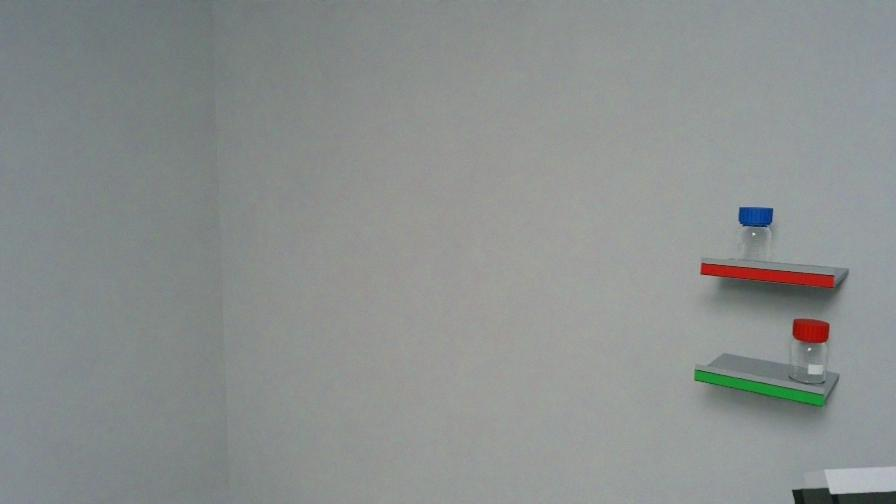

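not run: a stop that you did not command came earlier in this reply.

Emit:
{"name": "move", "arguments": {"target": {"side": "right", "x": 0.3, "y": 0.2, "z": 1.32, "quat_wxyz": [0.5, -0.5, -0.5, 0.5]}, "min_time_s": 2}}

Emit:
{"name": "move", "arguments": {"target": {"side": "right", "x": 0.3, "y": 0.25, "z": 1.4, "quat_wxyz": [0.5, -0.5, -0.5, 0.5]}, "min_time_s": 2}}

Emit:
{"name": "move", "arguments": {"target": {"side": "right", "x": 0.3, "y": 0.25, "z": 1.2, "quat_wxyz": [0.5, -0.5, -0.5, 0.5]}, "min_time_s": 2}}

Scene clock: 41.73 s.
Joint torques (N m): left_arm=[-3.07 9.91 -0.27 -0.54 -0.23 -0.54 0.25] | right_arm=[-19.87 -0.71 -0.17 -5.82 1.21 -1.34 -0.14]
External joint torques (N m): left_arm=[-0.12 1 -0.81 0.02 -0.26 -0.11 0.25] | right_arm=[-0.12 0.69 1.77 1.15 -0.18 0.11 -0.13]
Wrist force (N): left_arm=[0.0 -0.8 -4.9] | right_arm=[3.3 4.9 0.4]
Wrist torque (N m): left_arm=[-0.10 0.08 -0.04] | right_arm=[-0.27 0.11 -0.05]
Wrist force, peak (N): left_arm=[0.3 -0.7 -5.1] | right_arm=[3.7 5.5 -0.2]
move: done
base_odometry: x=+2.644 y=-1.941 heading=-0.496
lidar_m: 1.13 1.18 1.44 1.85 1.88 2.96 4.71 2.81 2.49 2.41 1.57 1.16
base_status: not commanded
joint_positions: torso_squat_rad=+0.350 torso_shift_rad=+0.000 torso_pitch_rad=+0.000 torso_yaw_rad=+0.700 left_shoulder_pitch_rad=-0.048 left_shoulder_roll_rad=+0.300 left_shoulder_yaw_rad=-0.029 left_elbow_rad=-0.126 left_forearm_roll_rad=+0.039 left_wrist_pitch_rad=+0.009 left_hand_roll_rad=-0.012 left_gripper_m=+0.100 right_shoulder_pitch_rad=-0.849 right_shoulder_roll_rad=+0.000 right_shoulder_yaw_rad=+0.293 right_elbow_rad=-1.690 right_forearm_roll_rad=+1.074 right_wrist_pitch_rad=+1.537 right_hand_roll_rad=+0.808 right_gripper_m=+0.100 head_pan_rad=+0.000 head_tilt_rad=+0.150
joint_status: all done
wheel_motors_off: 0
motor_effort: left_wheel=-8(8) right_wheel=+0(2)
chest: x=-0.2280 y=-0.0002 z=+1.2475 quat_wxyz=(+0.939, +0.000, +0.000, +0.343)
left_hand: x=-0.4400 y=+0.4003 z=+0.6020 quat_wxyz=(+0.931, +0.166, -0.026, +0.325)
right_hand: x=+0.3000 y=+0.1997 z=+1.3200 quat_wxyz=(+0.500, -0.500, -0.500, +0.500)
right_hand_status: reached (checked arc that bows 54 mm and turns the hand up to 40 deg, planned for 2.0 s): 0 mm and 0.0 deg off.
pictures: none

Scene clock: 44.07 s.
Joint torques (N m): left_arm=[-3.79 10.03 -0.14 -0.16 0.05 -0.53 0.25] | right_arm=[-21.38 -4.16 -3.34 -5.52 1.2 -0.94 -0.19]
External joint torques (N m): left_arm=[-0.85 1.11 -0.68 0.39 0.02 -0.1 0.25] | right_arm=[0.87 0.53 -1.01 1.11 -0.21 0.48 -0.18]
Wrist force (N): left_arm=[0.0 -0.7 -4.4] | right_arm=[3.1 3.6 0.3]
Wrist torque (N m): left_arm=[-0.12 0.06 -0.04] | right_arm=[-0.17 0.10 0.00]
Wrist force, peak (N): left_arm=[0.0 -0.7 -5.0] | right_arm=[3.2 5.4 0.9]
move: done
base_odometry: x=+2.644 y=-1.941 heading=-0.496
lidar_m: 1.12 1.17 1.44 1.85 1.88 2.95 4.71 2.81 2.49 2.40 1.58 1.17
base_status: not commanded
joint_positions: torso_squat_rad=+0.350 torso_shift_rad=+0.000 torso_pitch_rad=+0.000 torso_yaw_rad=+0.700 left_shoulder_pitch_rad=-0.048 left_shoulder_roll_rad=+0.300 left_shoulder_yaw_rad=-0.029 left_elbow_rad=-0.126 left_forearm_roll_rad=+0.039 left_wrist_pitch_rad=+0.009 left_hand_roll_rad=-0.012 left_gripper_m=+0.100 right_shoulder_pitch_rad=-1.217 right_shoulder_roll_rad=+0.000 right_shoulder_yaw_rad=+0.231 right_elbow_rad=-1.369 right_forearm_roll_rad=+0.981 right_wrist_pitch_rad=+1.594 right_hand_roll_rad=+0.790 right_gripper_m=+0.100 head_pan_rad=+0.000 head_tilt_rad=+0.150
joint_status: all done
wheel_motors_off: 0
motor_effort: left_wheel=-8(8) right_wheel=+1(1)
chest: x=-0.2280 y=-0.0002 z=+1.2475 quat_wxyz=(+0.939, +0.000, +0.000, +0.343)
left_hand: x=-0.4400 y=+0.4003 z=+0.6020 quat_wxyz=(+0.931, +0.166, -0.026, +0.325)
right_hand: x=+0.2998 y=+0.2496 z=+1.4000 quat_wxyz=(+0.499, -0.500, -0.501, +0.500)
right_hand_status: reached (checked arc that bows 7 mm and turns the hand up to 1 deg, planned for 2.0 s): 0 mm and 0.1 deg off.
pictures: none

Scene clock: 46.40 s.
Joint torques (N m): left_arm=[-3.5 9.94 0.01 -0.38 -0.02 -0.42 0.24] | right_arm=[-18.35 -1.25 0.22 -6.84 1.88 -0.69 -0.15]
External joint torques (N m): left_arm=[-0.56 1.02 -0.53 0.17 -0.05 0.01 0.25] | right_arm=[2.22 -0.76 3.25 1.29 -0.03 -0.06 -0.14]
Wrist force (N): left_arm=[0.0 -0.8 -4.6] | right_arm=[3.5 4.7 0.2]
Wrist torque (N m): left_arm=[-0.11 0.07 -0.02] | right_arm=[-0.32 0.16 -0.05]
Wrist force, peak (N): left_arm=[0.0 -0.7 -5.0] | right_arm=[3.6 5.6 0.6]
move: done
base_odometry: x=+2.644 y=-1.941 heading=-0.496
lidar_m: 1.12 1.18 1.43 1.85 1.87 2.95 4.72 2.82 2.50 2.40 1.57 1.17
base_status: not commanded
joint_positions: torso_squat_rad=+0.350 torso_shift_rad=+0.000 torso_pitch_rad=+0.000 torso_yaw_rad=+0.700 left_shoulder_pitch_rad=-0.048 left_shoulder_roll_rad=+0.300 left_shoulder_yaw_rad=-0.029 left_elbow_rad=-0.126 left_forearm_roll_rad=+0.039 left_wrist_pitch_rad=+0.009 left_hand_roll_rad=-0.012 left_gripper_m=+0.100 right_shoulder_pitch_rad=-0.818 right_shoulder_roll_rad=-0.013 right_shoulder_yaw_rad=+0.516 right_elbow_rad=-1.283 right_forearm_roll_rad=+1.075 right_wrist_pitch_rad=+1.514 right_hand_roll_rad=+0.322 right_gripper_m=+0.100 head_pan_rad=+0.000 head_tilt_rad=+0.150
joint_status: all done
wheel_motors_off: 0
motor_effort: left_wheel=-8(8) right_wheel=-1(1)
chest: x=-0.2280 y=-0.0002 z=+1.2475 quat_wxyz=(+0.939, +0.000, +0.000, +0.343)
left_hand: x=-0.4400 y=+0.4003 z=+0.6020 quat_wxyz=(+0.931, +0.166, -0.026, +0.325)
right_hand: x=+0.2998 y=+0.2499 z=+1.2003 quat_wxyz=(+0.499, -0.499, -0.500, +0.501)
right_hand_status: reached (checked arc that bows 9 mm and turns the hand up to 2 deg, planned for 2.0 s): 0 mm and 0.2 deg off.
pictures: none

Emit:
{"name": "move", "arguments": {"target": {"side": "right", "x": 0.15, "y": 0.25, "z": 1.3, "quat_wxyz": [0.5, -0.5, -0.5, 0.5]}, "min_time_s": 1.5}}

Emit:
{"name": "move", "arguments": {"target": {"side": "right", "x": 0.17, "y": -0.1, "z": 1.35, "quat_wxyz": [0.5, -0.5, -0.5, 0.5]}, "min_time_s": 2}}

Emit:
{"name": "move", "arguments": {"target": {"side": "right", "x": 0.15, "y": -0.55, "z": 1.4, "quat_wxyz": [0.5, -0.5, -0.5, 0.5]}, "min_time_s": 2}}

Emit:
{"name": "move", "arguments": {"target": {"side": "right", "x": 0.3, "y": -0.57, "z": 1.4, "quat_wxyz": [0.5, -0.5, -0.5, 0.5]}, "min_time_s": 2}}

Scene clock: 49.03 s.
Joint torques (N m): left_arm=[-3.54 10.32 -0.51 -0.38 -0.11 -0.45 0.24] | right_arm=[-17.11 2.11 -3.03 -5.12 1.36 -0.95 0.11]
External joint torques (N m): left_arm=[-0.59 1.41 -1.05 0.17 -0.14 -0.02 0.25] | right_arm=[-0.12 0.76 2.53 0.5 -0.11 0.22 0.12]
Wrist force (N): left_arm=[-0.1 -0.9 -4.6] | right_arm=[3.3 4.4 0.7]
Wrist torque (N m): left_arm=[-0.10 0.07 -0.04] | right_arm=[-0.21 0.13 -0.26]
Wrist force, peak (N): left_arm=[0.1 -0.8 -5.0] | right_arm=[4.3 4.7 0.7]
move: short
base_odometry: x=+2.644 y=-1.941 heading=-0.496
lidar_m: 1.12 1.18 1.43 1.85 1.88 2.97 4.71 2.81 2.49 2.40 1.58 1.17
base_status: not commanded
joint_positions: torso_squat_rad=+0.350 torso_shift_rad=+0.000 torso_pitch_rad=+0.000 torso_yaw_rad=+0.700 left_shoulder_pitch_rad=-0.048 left_shoulder_roll_rad=+0.300 left_shoulder_yaw_rad=-0.029 left_elbow_rad=-0.126 left_forearm_roll_rad=+0.039 left_wrist_pitch_rad=+0.009 left_hand_roll_rad=-0.012 left_gripper_m=+0.100 right_shoulder_pitch_rad=-0.928 right_shoulder_roll_rad=+0.000 right_shoulder_yaw_rad=+0.827 right_elbow_rad=-1.744 right_forearm_roll_rad=+1.070 right_wrist_pitch_rad=+1.919 right_hand_roll_rad=+0.639 right_gripper_m=+0.100 head_pan_rad=+0.000 head_tilt_rad=+0.150
joint_status: all done
wheel_motors_off: 0
motor_effort: left_wheel=-8(8) right_wheel=-1(2)
chest: x=-0.2280 y=-0.0002 z=+1.2475 quat_wxyz=(+0.939, +0.000, +0.000, +0.343)
left_hand: x=-0.4400 y=+0.4003 z=+0.6020 quat_wxyz=(+0.931, +0.166, -0.026, +0.325)
right_hand: x=+0.1506 y=+0.2498 z=+1.2999 quat_wxyz=(+0.440, -0.488, -0.557, +0.509)
right_hand_status: short (checked arc that bows 15 mm and turns the hand up to 10 deg, as near as the solve gets, planned for 1.5 s): 1 mm and 9.6 deg off. The place is met; only the turn is off.
pictures: none

Scene clock: 49.33 s.
Joint torques (N m): left_arm=[-3.52 9.87 0.09 -0.28 -0.16 -0.49 0.24] | right_arm=[-16.97 1.55 -2.79 -5.11 1.21 -1.15 0]
External joint torques (N m): left_arm=[-0.58 0.95 -0.45 0.27 -0.19 -0.06 0.25] | right_arm=[0.02 0.2 2.77 0.51 -0.27 0.02 0.01]
Wrist force (N): left_arm=[0.3 -0.8 -4.8] | right_arm=[2.9 3.9 1.3]
Wrist torque (N m): left_arm=[-0.11 0.10 -0.03] | right_arm=[-0.18 0.10 -0.24]
Wrist force, peak (N): left_arm=[0.1 -0.5 -5.0] | right_arm=[2.9 4.7 2.2]
move: refused
base_odometry: x=+2.644 y=-1.941 heading=-0.496
lidar_m: 1.12 1.18 1.43 1.86 1.88 2.96 4.71 2.81 2.49 2.41 1.57 1.17
base_status: not commanded
joint_positions: torso_squat_rad=+0.350 torso_shift_rad=+0.000 torso_pitch_rad=+0.000 torso_yaw_rad=+0.700 left_shoulder_pitch_rad=-0.048 left_shoulder_roll_rad=+0.300 left_shoulder_yaw_rad=-0.029 left_elbow_rad=-0.126 left_forearm_roll_rad=+0.039 left_wrist_pitch_rad=+0.009 left_hand_roll_rad=-0.012 left_gripper_m=+0.100 right_shoulder_pitch_rad=-0.928 right_shoulder_roll_rad=+0.000 right_shoulder_yaw_rad=+0.827 right_elbow_rad=-1.744 right_forearm_roll_rad=+1.070 right_wrist_pitch_rad=+1.919 right_hand_roll_rad=+0.639 right_gripper_m=+0.100 head_pan_rad=+0.000 head_tilt_rad=+0.150
joint_status: not commanded
wheel_motors_off: 0
motor_effort: left_wheel=-8(8) right_wheel=+0(1)
chest: x=-0.2280 y=-0.0002 z=+1.2475 quat_wxyz=(+0.939, +0.000, +0.000, +0.343)
left_hand: x=-0.4400 y=+0.4003 z=+0.6020 quat_wxyz=(+0.931, +0.166, -0.026, +0.325)
right_hand: x=+0.1506 y=+0.2498 z=+1.2999 quat_wxyz=(+0.440, -0.488, -0.557, +0.509)
right_hand_status: refused: the posture found for that pose stands 15 mm from the torso (limit 20 mm). Nothing moved. The solve starts from where the arm stands: from another posture it may find a clear one.
pictures: none

not run: a stop that you did not command came earlier in this reply.

not run: a stop that you did not command came earlier in this reply.

Emit:
{"name": "move", "arguments": {"target": {"side": "right", "x": 0.28, "y": 0.25, "z": 1.35, "quat_wxyz": [0.5, -0.5, -0.5, 0.5]}, "min_time_s": 1.5}}

Emit:
{"name": "move", "arguments": {"target": {"side": "right", "x": 0.42, "y": 0.25, "z": 1.4, "quat_wxyz": [0.5, -0.5, -0.5, 0.5]}, "min_time_s": 1.5}}

Emit:
{"name": "move", "arguments": {"target": {"side": "right", "x": 0.28, "y": 0.2, "z": 1.38, "quat_wxyz": [0.5, -0.5, -0.5, 0.5]}, "min_time_s": 1.5}}

Emit:
{"name": "move", "arguments": {"target": {"side": "right", "x": 0.27, "y": -0.1, "z": 1.38, "quat_wxyz": [0.5, -0.5, -0.5, 0.5]}, "min_time_s": 2}}

Emit:
{"name": "move", "arguments": {"target": {"side": "right", "x": 0.28, "y": -0.4, "z": 1.38, "quat_wxyz": [0.5, -0.5, -0.5, 0.5]}, "min_time_s": 2}}

Emit:
{"name": "move", "arguments": {"target": {"side": "right", "x": 0.42, "y": -0.57, "z": 1.4, "quat_wxyz": [0.5, -0.5, -0.5, 0.5]}, "min_time_s": 2}}

Scene clock: 52.20 s.
Joint torques (N m): left_arm=[-3.43 9.8 -0.03 -0.38 -0.08 -0.47 0.17] | right_arm=[-21.83 -4.64 -4.99 -5.1 1.08 -1.2 0]
External joint torques (N m): left_arm=[-0.49 0.89 -0.57 0.17 -0.11 -0.04 0.17] | right_arm=[-0.1 -0.82 -0.45 0.97 -0.5 0 0.01]
Wrist force (N): left_arm=[0.1 -0.9 -4.8] | right_arm=[2.4 4.6 0.6]
Wrist torque (N m): left_arm=[-0.10 0.08 -0.04] | right_arm=[-0.25 0.02 -0.03]
Wrist force, peak (N): left_arm=[-0.2 -0.8 -5.0] | right_arm=[3.0 5.6 1.5]
move: done
base_odometry: x=+2.644 y=-1.941 heading=-0.496
lidar_m: 1.12 1.18 1.44 1.85 1.87 2.96 4.72 2.81 2.49 2.40 1.58 1.16
base_status: not commanded
joint_positions: torso_squat_rad=+0.350 torso_shift_rad=+0.000 torso_pitch_rad=+0.000 torso_yaw_rad=+0.700 left_shoulder_pitch_rad=-0.048 left_shoulder_roll_rad=+0.300 left_shoulder_yaw_rad=-0.029 left_elbow_rad=-0.126 left_forearm_roll_rad=+0.039 left_wrist_pitch_rad=+0.009 left_hand_roll_rad=-0.012 left_gripper_m=+0.100 right_shoulder_pitch_rad=-1.131 right_shoulder_roll_rad=-0.092 right_shoulder_yaw_rad=+0.477 right_elbow_rad=-1.444 right_forearm_roll_rad=+0.874 right_wrist_pitch_rad=+1.741 right_hand_roll_rad=+0.637 right_gripper_m=+0.100 head_pan_rad=+0.000 head_tilt_rad=+0.150
joint_status: all done
wheel_motors_off: 0
motor_effort: left_wheel=-8(8) right_wheel=+0(1)
chest: x=-0.2280 y=-0.0002 z=+1.2475 quat_wxyz=(+0.939, +0.000, +0.000, +0.343)
left_hand: x=-0.4400 y=+0.4003 z=+0.6020 quat_wxyz=(+0.931, +0.166, -0.026, +0.325)
right_hand: x=+0.2799 y=+0.2500 z=+1.3499 quat_wxyz=(+0.500, -0.500, -0.500, +0.500)
right_hand_status: reached (checked arc that bows 10 mm and turns the hand up to 10 deg, planned for 1.5 s): 0 mm and 0.0 deg off.
pictures: none

Scene clock: 54.03 s.
Joint torques (N m): left_arm=[-3.34 10.3 -0.31 -0.35 -0.01 -0.47 0.31] | right_arm=[-25.47 -8.81 -3.33 -6.25 1.28 -0.86 -0.02]
External joint torques (N m): left_arm=[-0.4 1.39 -0.85 0.2 -0.04 -0.04 0.31] | right_arm=[0.48 -0.28 -0.35 1.01 -0.43 0.15 -0.01]
Wrist force (N): left_arm=[0.1 -0.7 -4.9] | right_arm=[3.9 4.6 0.4]
Wrist torque (N m): left_arm=[-0.12 0.09 -0.04] | right_arm=[-0.22 0.11 0.02]
Wrist force, peak (N): left_arm=[0.0 -0.6 -5.1] | right_arm=[3.9 5.6 0.7]
move: done
base_odometry: x=+2.644 y=-1.941 heading=-0.496
lidar_m: 1.12 1.18 1.44 1.85 1.88 2.96 4.71 2.81 2.49 2.41 1.58 1.16
base_status: not commanded
joint_positions: torso_squat_rad=+0.350 torso_shift_rad=+0.000 torso_pitch_rad=+0.000 torso_yaw_rad=+0.700 left_shoulder_pitch_rad=-0.048 left_shoulder_roll_rad=+0.300 left_shoulder_yaw_rad=-0.029 left_elbow_rad=-0.126 left_forearm_roll_rad=+0.039 left_wrist_pitch_rad=+0.009 left_hand_roll_rad=-0.012 left_gripper_m=+0.100 right_shoulder_pitch_rad=-1.387 right_shoulder_roll_rad=-0.251 right_shoulder_yaw_rad=+0.308 right_elbow_rad=-0.901 right_forearm_roll_rad=+0.698 right_wrist_pitch_rad=+1.333 right_hand_roll_rad=+0.525 right_gripper_m=+0.100 head_pan_rad=+0.000 head_tilt_rad=+0.150
joint_status: all done
wheel_motors_off: 0
motor_effort: left_wheel=-8(8) right_wheel=+0(1)
chest: x=-0.2280 y=-0.0002 z=+1.2475 quat_wxyz=(+0.939, +0.000, +0.000, +0.343)
left_hand: x=-0.4400 y=+0.4003 z=+0.6020 quat_wxyz=(+0.931, +0.166, -0.026, +0.325)
right_hand: x=+0.4199 y=+0.2499 z=+1.4000 quat_wxyz=(+0.500, -0.500, -0.500, +0.500)
right_hand_status: reached (checked arc that bows 17 mm and turns the hand up to 4 deg, planned for 1.5 s): 0 mm and 0.1 deg off.
pictures: none

Scene clock: 55.87 s.
Joint torques (N m): left_arm=[-3.27 9.8 0.11 -0.42 -0.12 -0.45 0.34] | right_arm=[-18.9 -3.97 -2.18 -4.67 1.26 -1.29 0.12]
External joint torques (N m): left_arm=[-0.33 0.88 -0.42 0.13 -0.15 -0.02 0.35] | right_arm=[1.83 0.12 2.65 0.34 -0.05 0.17 0.13]
Wrist force (N): left_arm=[0.0 -0.4 -5.0] | right_arm=[3.4 4.6 0.6]
Wrist torque (N m): left_arm=[-0.16 0.07 -0.04] | right_arm=[-0.21 0.15 -0.22]
Wrist force, peak (N): left_arm=[-0.2 -0.5 -5.2] | right_arm=[3.7 5.6 0.3]
move: done
base_odometry: x=+2.644 y=-1.941 heading=-0.496
lidar_m: 1.12 1.18 1.43 1.85 1.87 2.96 4.71 2.81 2.48 2.40 1.58 1.17
base_status: not commanded
joint_positions: torso_squat_rad=+0.350 torso_shift_rad=+0.000 torso_pitch_rad=+0.000 torso_yaw_rad=+0.700 left_shoulder_pitch_rad=-0.048 left_shoulder_roll_rad=+0.300 left_shoulder_yaw_rad=-0.029 left_elbow_rad=-0.126 left_forearm_roll_rad=+0.039 left_wrist_pitch_rad=+0.009 left_hand_roll_rad=-0.012 left_gripper_m=+0.100 right_shoulder_pitch_rad=-1.087 right_shoulder_roll_rad=-0.181 right_shoulder_yaw_rad=+0.436 right_elbow_rad=-1.704 right_forearm_roll_rad=+0.852 right_wrist_pitch_rad=+1.827 right_hand_roll_rad=+0.811 right_gripper_m=+0.100 head_pan_rad=+0.000 head_tilt_rad=+0.150
joint_status: all done
wheel_motors_off: 0
motor_effort: left_wheel=-8(8) right_wheel=-1(2)
chest: x=-0.2280 y=-0.0002 z=+1.2475 quat_wxyz=(+0.939, +0.000, +0.000, +0.343)
left_hand: x=-0.4400 y=+0.4003 z=+0.6020 quat_wxyz=(+0.931, +0.166, -0.026, +0.325)
right_hand: x=+0.2798 y=+0.1999 z=+1.3800 quat_wxyz=(+0.502, -0.501, -0.499, +0.499)
right_hand_status: reached (checked arc that bows 29 mm and turns the hand up to 5 deg, planned for 1.5 s): 0 mm and 0.3 deg off.
pictures: none

Scene clock: 58.20 s.
Joint torques (N m): left_arm=[-2.89 9.8 -0.22 -0.47 -0.06 -0.35 0.25] | right_arm=[-12.55 -4.61 0.1 0.18 -0.38 -1.79 0.12]
External joint torques (N m): left_arm=[0.05 0.88 -0.76 0.09 -0.09 0.08 0.26] | right_arm=[1.44 0.45 -1.2 -0.07 0.11 0.15 0.13]
Wrist force (N): left_arm=[0.0 -0.9 -4.9] | right_arm=[3.5 4.0 -0.5]
Wrist torque (N m): left_arm=[-0.10 0.06 -0.04] | right_arm=[-0.20 0.13 -0.20]
Wrist force, peak (N): left_arm=[0.0 -0.6 -5.1] | right_arm=[3.6 5.5 0.2]
move: short
base_odometry: x=+2.644 y=-1.941 heading=-0.496
lidar_m: 1.12 1.18 1.43 1.85 1.88 2.96 4.71 2.82 2.49 2.41 1.57 1.17
base_status: not commanded
joint_positions: torso_squat_rad=+0.350 torso_shift_rad=+0.000 torso_pitch_rad=+0.000 torso_yaw_rad=+0.700 left_shoulder_pitch_rad=-0.048 left_shoulder_roll_rad=+0.300 left_shoulder_yaw_rad=-0.029 left_elbow_rad=-0.126 left_forearm_roll_rad=+0.039 left_wrist_pitch_rad=+0.009 left_hand_roll_rad=-0.012 left_gripper_m=+0.100 right_shoulder_pitch_rad=-0.856 right_shoulder_roll_rad=-0.119 right_shoulder_yaw_rad=-0.245 right_elbow_rad=-2.617 right_forearm_roll_rad=+0.982 right_wrist_pitch_rad=+1.917 right_hand_roll_rad=+1.832 right_gripper_m=+0.100 head_pan_rad=+0.000 head_tilt_rad=+0.150
joint_status: all done
wheel_motors_off: 0
motor_effort: left_wheel=-8(9) right_wheel=+0(1)
chest: x=-0.2280 y=-0.0002 z=+1.2475 quat_wxyz=(+0.939, +0.000, +0.000, +0.343)
left_hand: x=-0.4400 y=+0.4003 z=+0.6020 quat_wxyz=(+0.931, +0.166, -0.026, +0.325)
right_hand: x=+0.2705 y=-0.0995 z=+1.3806 quat_wxyz=(+0.587, -0.508, -0.404, +0.484)
right_hand_status: short (checked arc that bows 37 mm and turns the hand up to 15 deg, as near as the solve gets, planned for 2.0 s): 1 mm and 15.0 deg off. The place is met; only the turn is off.
pictures: none

Scene clock: 60.53 s.
Joint torques (N m): left_arm=[-3.1 10.13 -0.31 -0.27 -0.17 -0.51 0.13] | right_arm=[-1.96 -17.47 3.66 -2.5 -0.89 -1.45 0.07]
External joint torques (N m): left_arm=[-0.15 1.21 -0.85 0.29 -0.2 -0.08 0.13] | right_arm=[1.06 -1.13 -0.95 0.65 0.04 0.33 0.08]
Wrist force (N): left_arm=[-0.1 -0.6 -4.5] | right_arm=[2.9 4.9 0.3]
Wrist torque (N m): left_arm=[-0.14 0.05 -0.04] | right_arm=[-0.25 0.02 -0.20]
Wrist force, peak (N): left_arm=[0.2 -1.2 -4.9] | right_arm=[4.0 5.6 -0.6]
move: done
base_odometry: x=+2.644 y=-1.941 heading=-0.496
lidar_m: 1.13 1.18 1.44 1.85 1.88 2.95 4.72 2.81 2.48 2.41 1.57 1.16
base_status: not commanded
joint_positions: torso_squat_rad=+0.350 torso_shift_rad=+0.000 torso_pitch_rad=+0.000 torso_yaw_rad=+0.700 left_shoulder_pitch_rad=-0.048 left_shoulder_roll_rad=+0.300 left_shoulder_yaw_rad=-0.029 left_elbow_rad=-0.126 left_forearm_roll_rad=+0.039 left_wrist_pitch_rad=+0.009 left_hand_roll_rad=-0.012 left_gripper_m=+0.100 right_shoulder_pitch_rad=-0.439 right_shoulder_roll_rad=-0.764 right_shoulder_yaw_rad=-1.811 right_elbow_rad=-2.322 right_forearm_roll_rad=-0.781 right_wrist_pitch_rad=+1.919 right_hand_roll_rad=+2.046 right_gripper_m=+0.100 head_pan_rad=+0.000 head_tilt_rad=+0.150
joint_status: all done
wheel_motors_off: 0
motor_effort: left_wheel=-8(9) right_wheel=-1(1)
chest: x=-0.2280 y=-0.0002 z=+1.2475 quat_wxyz=(+0.939, +0.000, +0.000, +0.343)
left_hand: x=-0.4400 y=+0.4003 z=+0.6020 quat_wxyz=(+0.931, +0.166, -0.026, +0.325)
right_hand: x=+0.2797 y=-0.3992 z=+1.3797 quat_wxyz=(+0.501, -0.506, -0.499, +0.494)
right_hand_status: reached (checked arc that bows 91 mm and turns the hand up to 15 deg, planned for 2.0 s): 1 mm and 0.9 deg off.
pictures: none

Scene clock: 62.87 s.
Joint torques (N m): left_arm=[-3.22 10.15 0.29 -0.4 -0.06 -0.4 0.23] | right_arm=[0.36 -27.9 2.08 -5.95 -1.45 -0.91 0.04]
External joint torques (N m): left_arm=[-0.27 1.22 -0.25 0.16 -0.09 0.03 0.24] | right_arm=[1.44 -1.71 -1.87 1.25 0.16 0.2 0.05]
Wrist force (N): left_arm=[-0.2 -0.5 -4.7] | right_arm=[3.3 4.9 0.2]
Wrist torque (N m): left_arm=[-0.16 0.03 -0.03] | right_arm=[-0.30 0.11 -0.22]
Wrist force, peak (N): left_arm=[-0.3 -0.4 -5.0] | right_arm=[2.9 6.1 0.5]
move: done
base_odometry: x=+2.644 y=-1.941 heading=-0.496
lidar_m: 1.13 1.18 1.44 1.86 1.88 2.96 4.71 2.82 2.49 2.40 1.58 1.16
base_status: not commanded
joint_positions: torso_squat_rad=+0.350 torso_shift_rad=+0.000 torso_pitch_rad=+0.000 torso_yaw_rad=+0.700 left_shoulder_pitch_rad=-0.048 left_shoulder_roll_rad=+0.300 left_shoulder_yaw_rad=-0.029 left_elbow_rad=-0.126 left_forearm_roll_rad=+0.039 left_wrist_pitch_rad=+0.009 left_hand_roll_rad=-0.012 left_gripper_m=+0.100 right_shoulder_pitch_rad=-0.321 right_shoulder_roll_rad=-1.282 right_shoulder_yaw_rad=-1.897 right_elbow_rad=-1.043 right_forearm_roll_rad=-0.687 right_wrist_pitch_rad=+1.372 right_hand_roll_rad=+2.557 right_gripper_m=+0.100 head_pan_rad=+0.000 head_tilt_rad=+0.150
joint_status: all done
wheel_motors_off: 0
motor_effort: left_wheel=-8(8) right_wheel=+0(2)
chest: x=-0.2280 y=-0.0002 z=+1.2475 quat_wxyz=(+0.939, +0.000, +0.000, +0.343)
left_hand: x=-0.4400 y=+0.4003 z=+0.6020 quat_wxyz=(+0.931, +0.166, -0.026, +0.325)
right_hand: x=+0.4200 y=-0.5699 z=+1.4002 quat_wxyz=(+0.500, -0.500, -0.500, +0.500)
right_hand_status: reached (checked arc that bows 43 mm and turns the hand up to 8 deg, planned for 2.0 s): 0 mm and 0.0 deg off.
pictures: none

Emit:
{"name": "move", "arguments": {"target": {"side": "right", "x": 0.22, "y": -0.45, "z": 1.28, "quat_wxyz": [0.5, -0.5, -0.5, 0.5]}, "min_time_s": 1.5}}

Emit:
{"name": "move", "arguments": {"base": {"turn_rad_s": 0.129, "for_s": 1.0}, "joints": {"torso_yaw_rad": 0.0}}}

Emit:
{"name": "move", "arguments": {"base": {"x_m_s": 0.32, "for_s": 2.0}}}

Emit:
{"name": "move", "arguments": {"base": {"turn_rad_s": -0.157, "for_s": 1.0}, "cameras": ["head_camera"]}}

Scene clock: 67.33 s.
Joint torques (N m): left_arm=[-3.31 10.06 0.02 -0.45 -0.13 -0.44 0.2] | right_arm=[3.72 -16.77 0.56 -5.51 -1.02 -1.46 0.14]
External joint torques (N m): left_arm=[-0.36 1.14 -0.52 0.1 -0.16 -0.02 0.21] | right_arm=[0.73 -1.78 -1.13 0.73 0.13 0.2 0.14]
Wrist force (N): left_arm=[0.1 -0.8 -4.7] | right_arm=[3.5 4.8 0.4]
Wrist torque (N m): left_arm=[-0.11 0.08 -0.05] | right_arm=[-0.26 0.13 -0.02]
Wrist force, peak (N): left_arm=[0.0 -0.7 -5.0] | right_arm=[3.9 5.5 0.8]
move: done
base_odometry: x=+2.644 y=-1.941 heading=-0.496
lidar_m: 1.12 1.17 1.43 1.85 1.87 2.96 4.71 2.82 2.49 2.41 1.58 1.16
base_status: not commanded
joint_positions: torso_squat_rad=+0.350 torso_shift_rad=+0.000 torso_pitch_rad=+0.000 torso_yaw_rad=+0.700 left_shoulder_pitch_rad=-0.048 left_shoulder_roll_rad=+0.300 left_shoulder_yaw_rad=-0.029 left_elbow_rad=-0.126 left_forearm_roll_rad=+0.039 left_wrist_pitch_rad=+0.009 left_hand_roll_rad=-0.012 left_gripper_m=+0.100 right_shoulder_pitch_rad=-0.028 right_shoulder_roll_rad=-0.427 right_shoulder_yaw_rad=-2.094 right_elbow_rad=-2.213 right_forearm_roll_rad=-1.251 right_wrist_pitch_rad=+1.641 right_hand_roll_rad=+2.171 right_gripper_m=+0.100 head_pan_rad=+0.000 head_tilt_rad=+0.150
joint_status: all done
wheel_motors_off: 0
motor_effort: left_wheel=-8(8) right_wheel=-1(2)
chest: x=-0.2280 y=-0.0002 z=+1.2475 quat_wxyz=(+0.939, +0.000, +0.000, +0.343)
left_hand: x=-0.4400 y=+0.4003 z=+0.6020 quat_wxyz=(+0.931, +0.166, -0.026, +0.325)
right_hand: x=+0.2194 y=-0.4504 z=+1.2801 quat_wxyz=(+0.503, -0.499, -0.499, +0.499)
right_hand_status: reached (checked arc that bows 35 mm and turns the hand up to 8 deg, planned for 1.5 s): 1 mm and 0.4 deg off.
pictures: none

Scene clock: 69.30 s.
Joint torques (N m): left_arm=[-2.77 10.05 -0.14 -0.43 -0.19 -0.45 0.3] | right_arm=[3.01 -16.13 1.38 -5.43 -1.01 -1.42 0.04]
External joint torques (N m): left_arm=[0.15 1.15 -0.68 0.12 -0.22 -0.02 0.3] | right_arm=[-0.01 -1.13 -0.29 0.8 0.14 0.24 0.04]
Wrist force (N): left_arm=[-0.2 -0.8 -4.8] | right_arm=[3.1 5.1 0.9]
Wrist torque (N m): left_arm=[-0.09 0.04 -0.04] | right_arm=[-0.33 0.06 -0.07]
Wrist force, peak (N): left_arm=[0.3 -0.8 -5.0] | right_arm=[3.7 5.5 0.8]
move: done
base_odometry: x=+2.644 y=-1.941 heading=-0.367
lidar_m: 1.13 1.23 1.44 1.84 2.14 3.71 4.71 2.60 2.43 2.40 1.42 1.14
base_status: done (sent for 1 of 1 s)
joint_positions: torso_squat_rad=+0.350 torso_shift_rad=+0.000 torso_pitch_rad=+0.000 torso_yaw_rad=+0.000 left_shoulder_pitch_rad=-0.048 left_shoulder_roll_rad=+0.300 left_shoulder_yaw_rad=-0.029 left_elbow_rad=-0.126 left_forearm_roll_rad=+0.039 left_wrist_pitch_rad=+0.009 left_hand_roll_rad=-0.012 left_gripper_m=+0.100 right_shoulder_pitch_rad=-0.028 right_shoulder_roll_rad=-0.427 right_shoulder_yaw_rad=-2.094 right_elbow_rad=-2.213 right_forearm_roll_rad=-1.251 right_wrist_pitch_rad=+1.641 right_hand_roll_rad=+2.171 right_gripper_m=+0.100 head_pan_rad=+0.000 head_tilt_rad=+0.150
joint_status: all done
wheel_motors_off: 0
motor_effort: left_wheel=-4(27) right_wheel=+4(14)
chest: x=-0.2280 y=-0.0002 z=+1.2475 quat_wxyz=(+1.000, +0.000, +0.000, +0.000)
left_hand: x=-0.1323 y=+0.4428 z=+0.6020 quat_wxyz=(+0.986, +0.147, -0.081, -0.014)
right_hand: x=-0.1759 y=-0.6328 z=+1.2800 quat_wxyz=(+0.644, -0.640, -0.297, +0.296)
pictures: none

Scene clock: 72.73 s.
Joint torques (N m): left_arm=[-2.62 9.85 -0.01 -0.31 -0.2 -0.43 0.34] | right_arm=[3.58 -16.59 1.06 -5.51 -1.06 -1.49 0.16]
External joint torques (N m): left_arm=[0.31 0.95 -0.55 0.23 -0.23 -0.01 0.35] | right_arm=[0.56 -1.59 -0.62 0.72 0.09 0.17 0.16]
Wrist force (N): left_arm=[0.1 -0.7 -4.7] | right_arm=[3.0 4.1 0.4]
Wrist torque (N m): left_arm=[-0.12 0.08 -0.04] | right_arm=[-0.17 0.04 -0.03]
Wrist force, peak (N): left_arm=[0.4 -0.8 -5.1] | right_arm=[4.1 5.3 0.3]
move: done
base_odometry: x=+3.242 y=-2.171 heading=-0.367
lidar_m: 0.50 0.54 0.84 1.15 1.93 2.93 5.34 3.10 2.54 1.28 0.63 0.50
base_status: done (sent for 2 of 2 s)
joint_positions: torso_squat_rad=+0.350 torso_shift_rad=+0.000 torso_pitch_rad=+0.000 torso_yaw_rad=+0.000 left_shoulder_pitch_rad=-0.048 left_shoulder_roll_rad=+0.300 left_shoulder_yaw_rad=-0.029 left_elbow_rad=-0.126 left_forearm_roll_rad=+0.039 left_wrist_pitch_rad=+0.009 left_hand_roll_rad=-0.012 left_gripper_m=+0.100 right_shoulder_pitch_rad=-0.028 right_shoulder_roll_rad=-0.427 right_shoulder_yaw_rad=-2.094 right_elbow_rad=-2.213 right_forearm_roll_rad=-1.251 right_wrist_pitch_rad=+1.641 right_hand_roll_rad=+2.171 right_gripper_m=+0.100 head_pan_rad=+0.000 head_tilt_rad=+0.150
joint_status: not commanded
wheel_motors_off: 0
motor_effort: left_wheel=+0(31) right_wheel=-5(27)
chest: x=-0.2280 y=-0.0002 z=+1.2475 quat_wxyz=(+1.000, +0.000, +0.000, +0.000)
left_hand: x=-0.1323 y=+0.4428 z=+0.6020 quat_wxyz=(+0.986, +0.147, -0.081, -0.014)
right_hand: x=-0.1759 y=-0.6328 z=+1.2800 quat_wxyz=(+0.644, -0.640, -0.297, +0.296)
pictures: none

Scene clock: 74.53 s.
Joint torques (N m): left_arm=[-3.02 10.18 0.24 -0.64 -0.22 -0.46 0.27] | right_arm=[3 -16.21 1.11 -5.49 -0.89 -1.66 0.24]
External joint torques (N m): left_arm=[-0.09 1.28 -0.29 -0.09 -0.26 -0.03 0.27] | right_arm=[-0.01 -1.2 -0.57 0.74 0.26 0 0.25]
Wrist force (N): left_arm=[0.1 -0.7 -4.8] | right_arm=[2.5 4.5 0.8]
Wrist torque (N m): left_arm=[-0.11 0.09 -0.04] | right_arm=[-0.25 0.00 -0.05]
Wrist force, peak (N): left_arm=[0.0 -0.7 -5.1] | right_arm=[3.5 5.6 1.3]
move: done
base_odometry: x=+3.242 y=-2.171 heading=-0.523
lidar_m: 0.50 0.51 0.71 1.14 1.93 2.47 5.34 3.10 2.61 2.03 0.72 0.52
base_status: done (sent for 1 of 1 s)
joint_positions: torso_squat_rad=+0.350 torso_shift_rad=+0.000 torso_pitch_rad=+0.000 torso_yaw_rad=+0.000 left_shoulder_pitch_rad=-0.048 left_shoulder_roll_rad=+0.300 left_shoulder_yaw_rad=-0.029 left_elbow_rad=-0.126 left_forearm_roll_rad=+0.039 left_wrist_pitch_rad=+0.009 left_hand_roll_rad=-0.012 left_gripper_m=+0.100 right_shoulder_pitch_rad=-0.028 right_shoulder_roll_rad=-0.427 right_shoulder_yaw_rad=-2.094 right_elbow_rad=-2.213 right_forearm_roll_rad=-1.251 right_wrist_pitch_rad=+1.641 right_hand_roll_rad=+2.171 right_gripper_m=+0.100 head_pan_rad=+0.000 head_tilt_rad=+0.150
joint_status: not commanded
wheel_motors_off: 0
motor_effort: left_wheel=+0(27) right_wheel=-6(23)
chest: x=-0.2280 y=-0.0002 z=+1.2475 quat_wxyz=(+1.000, +0.000, +0.000, +0.000)
left_hand: x=-0.1324 y=+0.4428 z=+0.6020 quat_wxyz=(+0.986, +0.147, -0.081, -0.014)
right_hand: x=-0.1759 y=-0.6328 z=+1.2800 quat_wxyz=(+0.644, -0.640, -0.297, +0.296)
head_camera: T_world_to_cam=[[-0.03226, -0.99932, 0.01776, -0.02785], [-0.11336, -0.014, -0.99346, 1.47325], [0.99303, -0.03406, -0.11283, 0.31083]] pos_world=[-0.14257, 0.00337, 1.49917]

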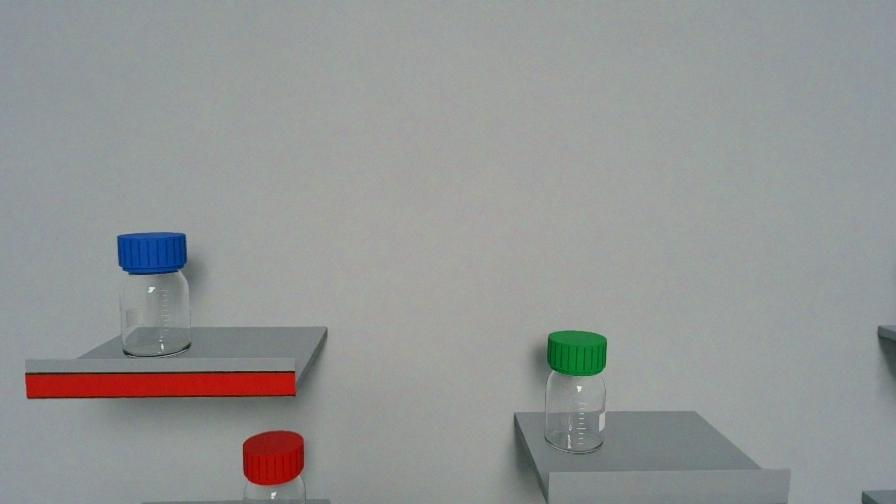

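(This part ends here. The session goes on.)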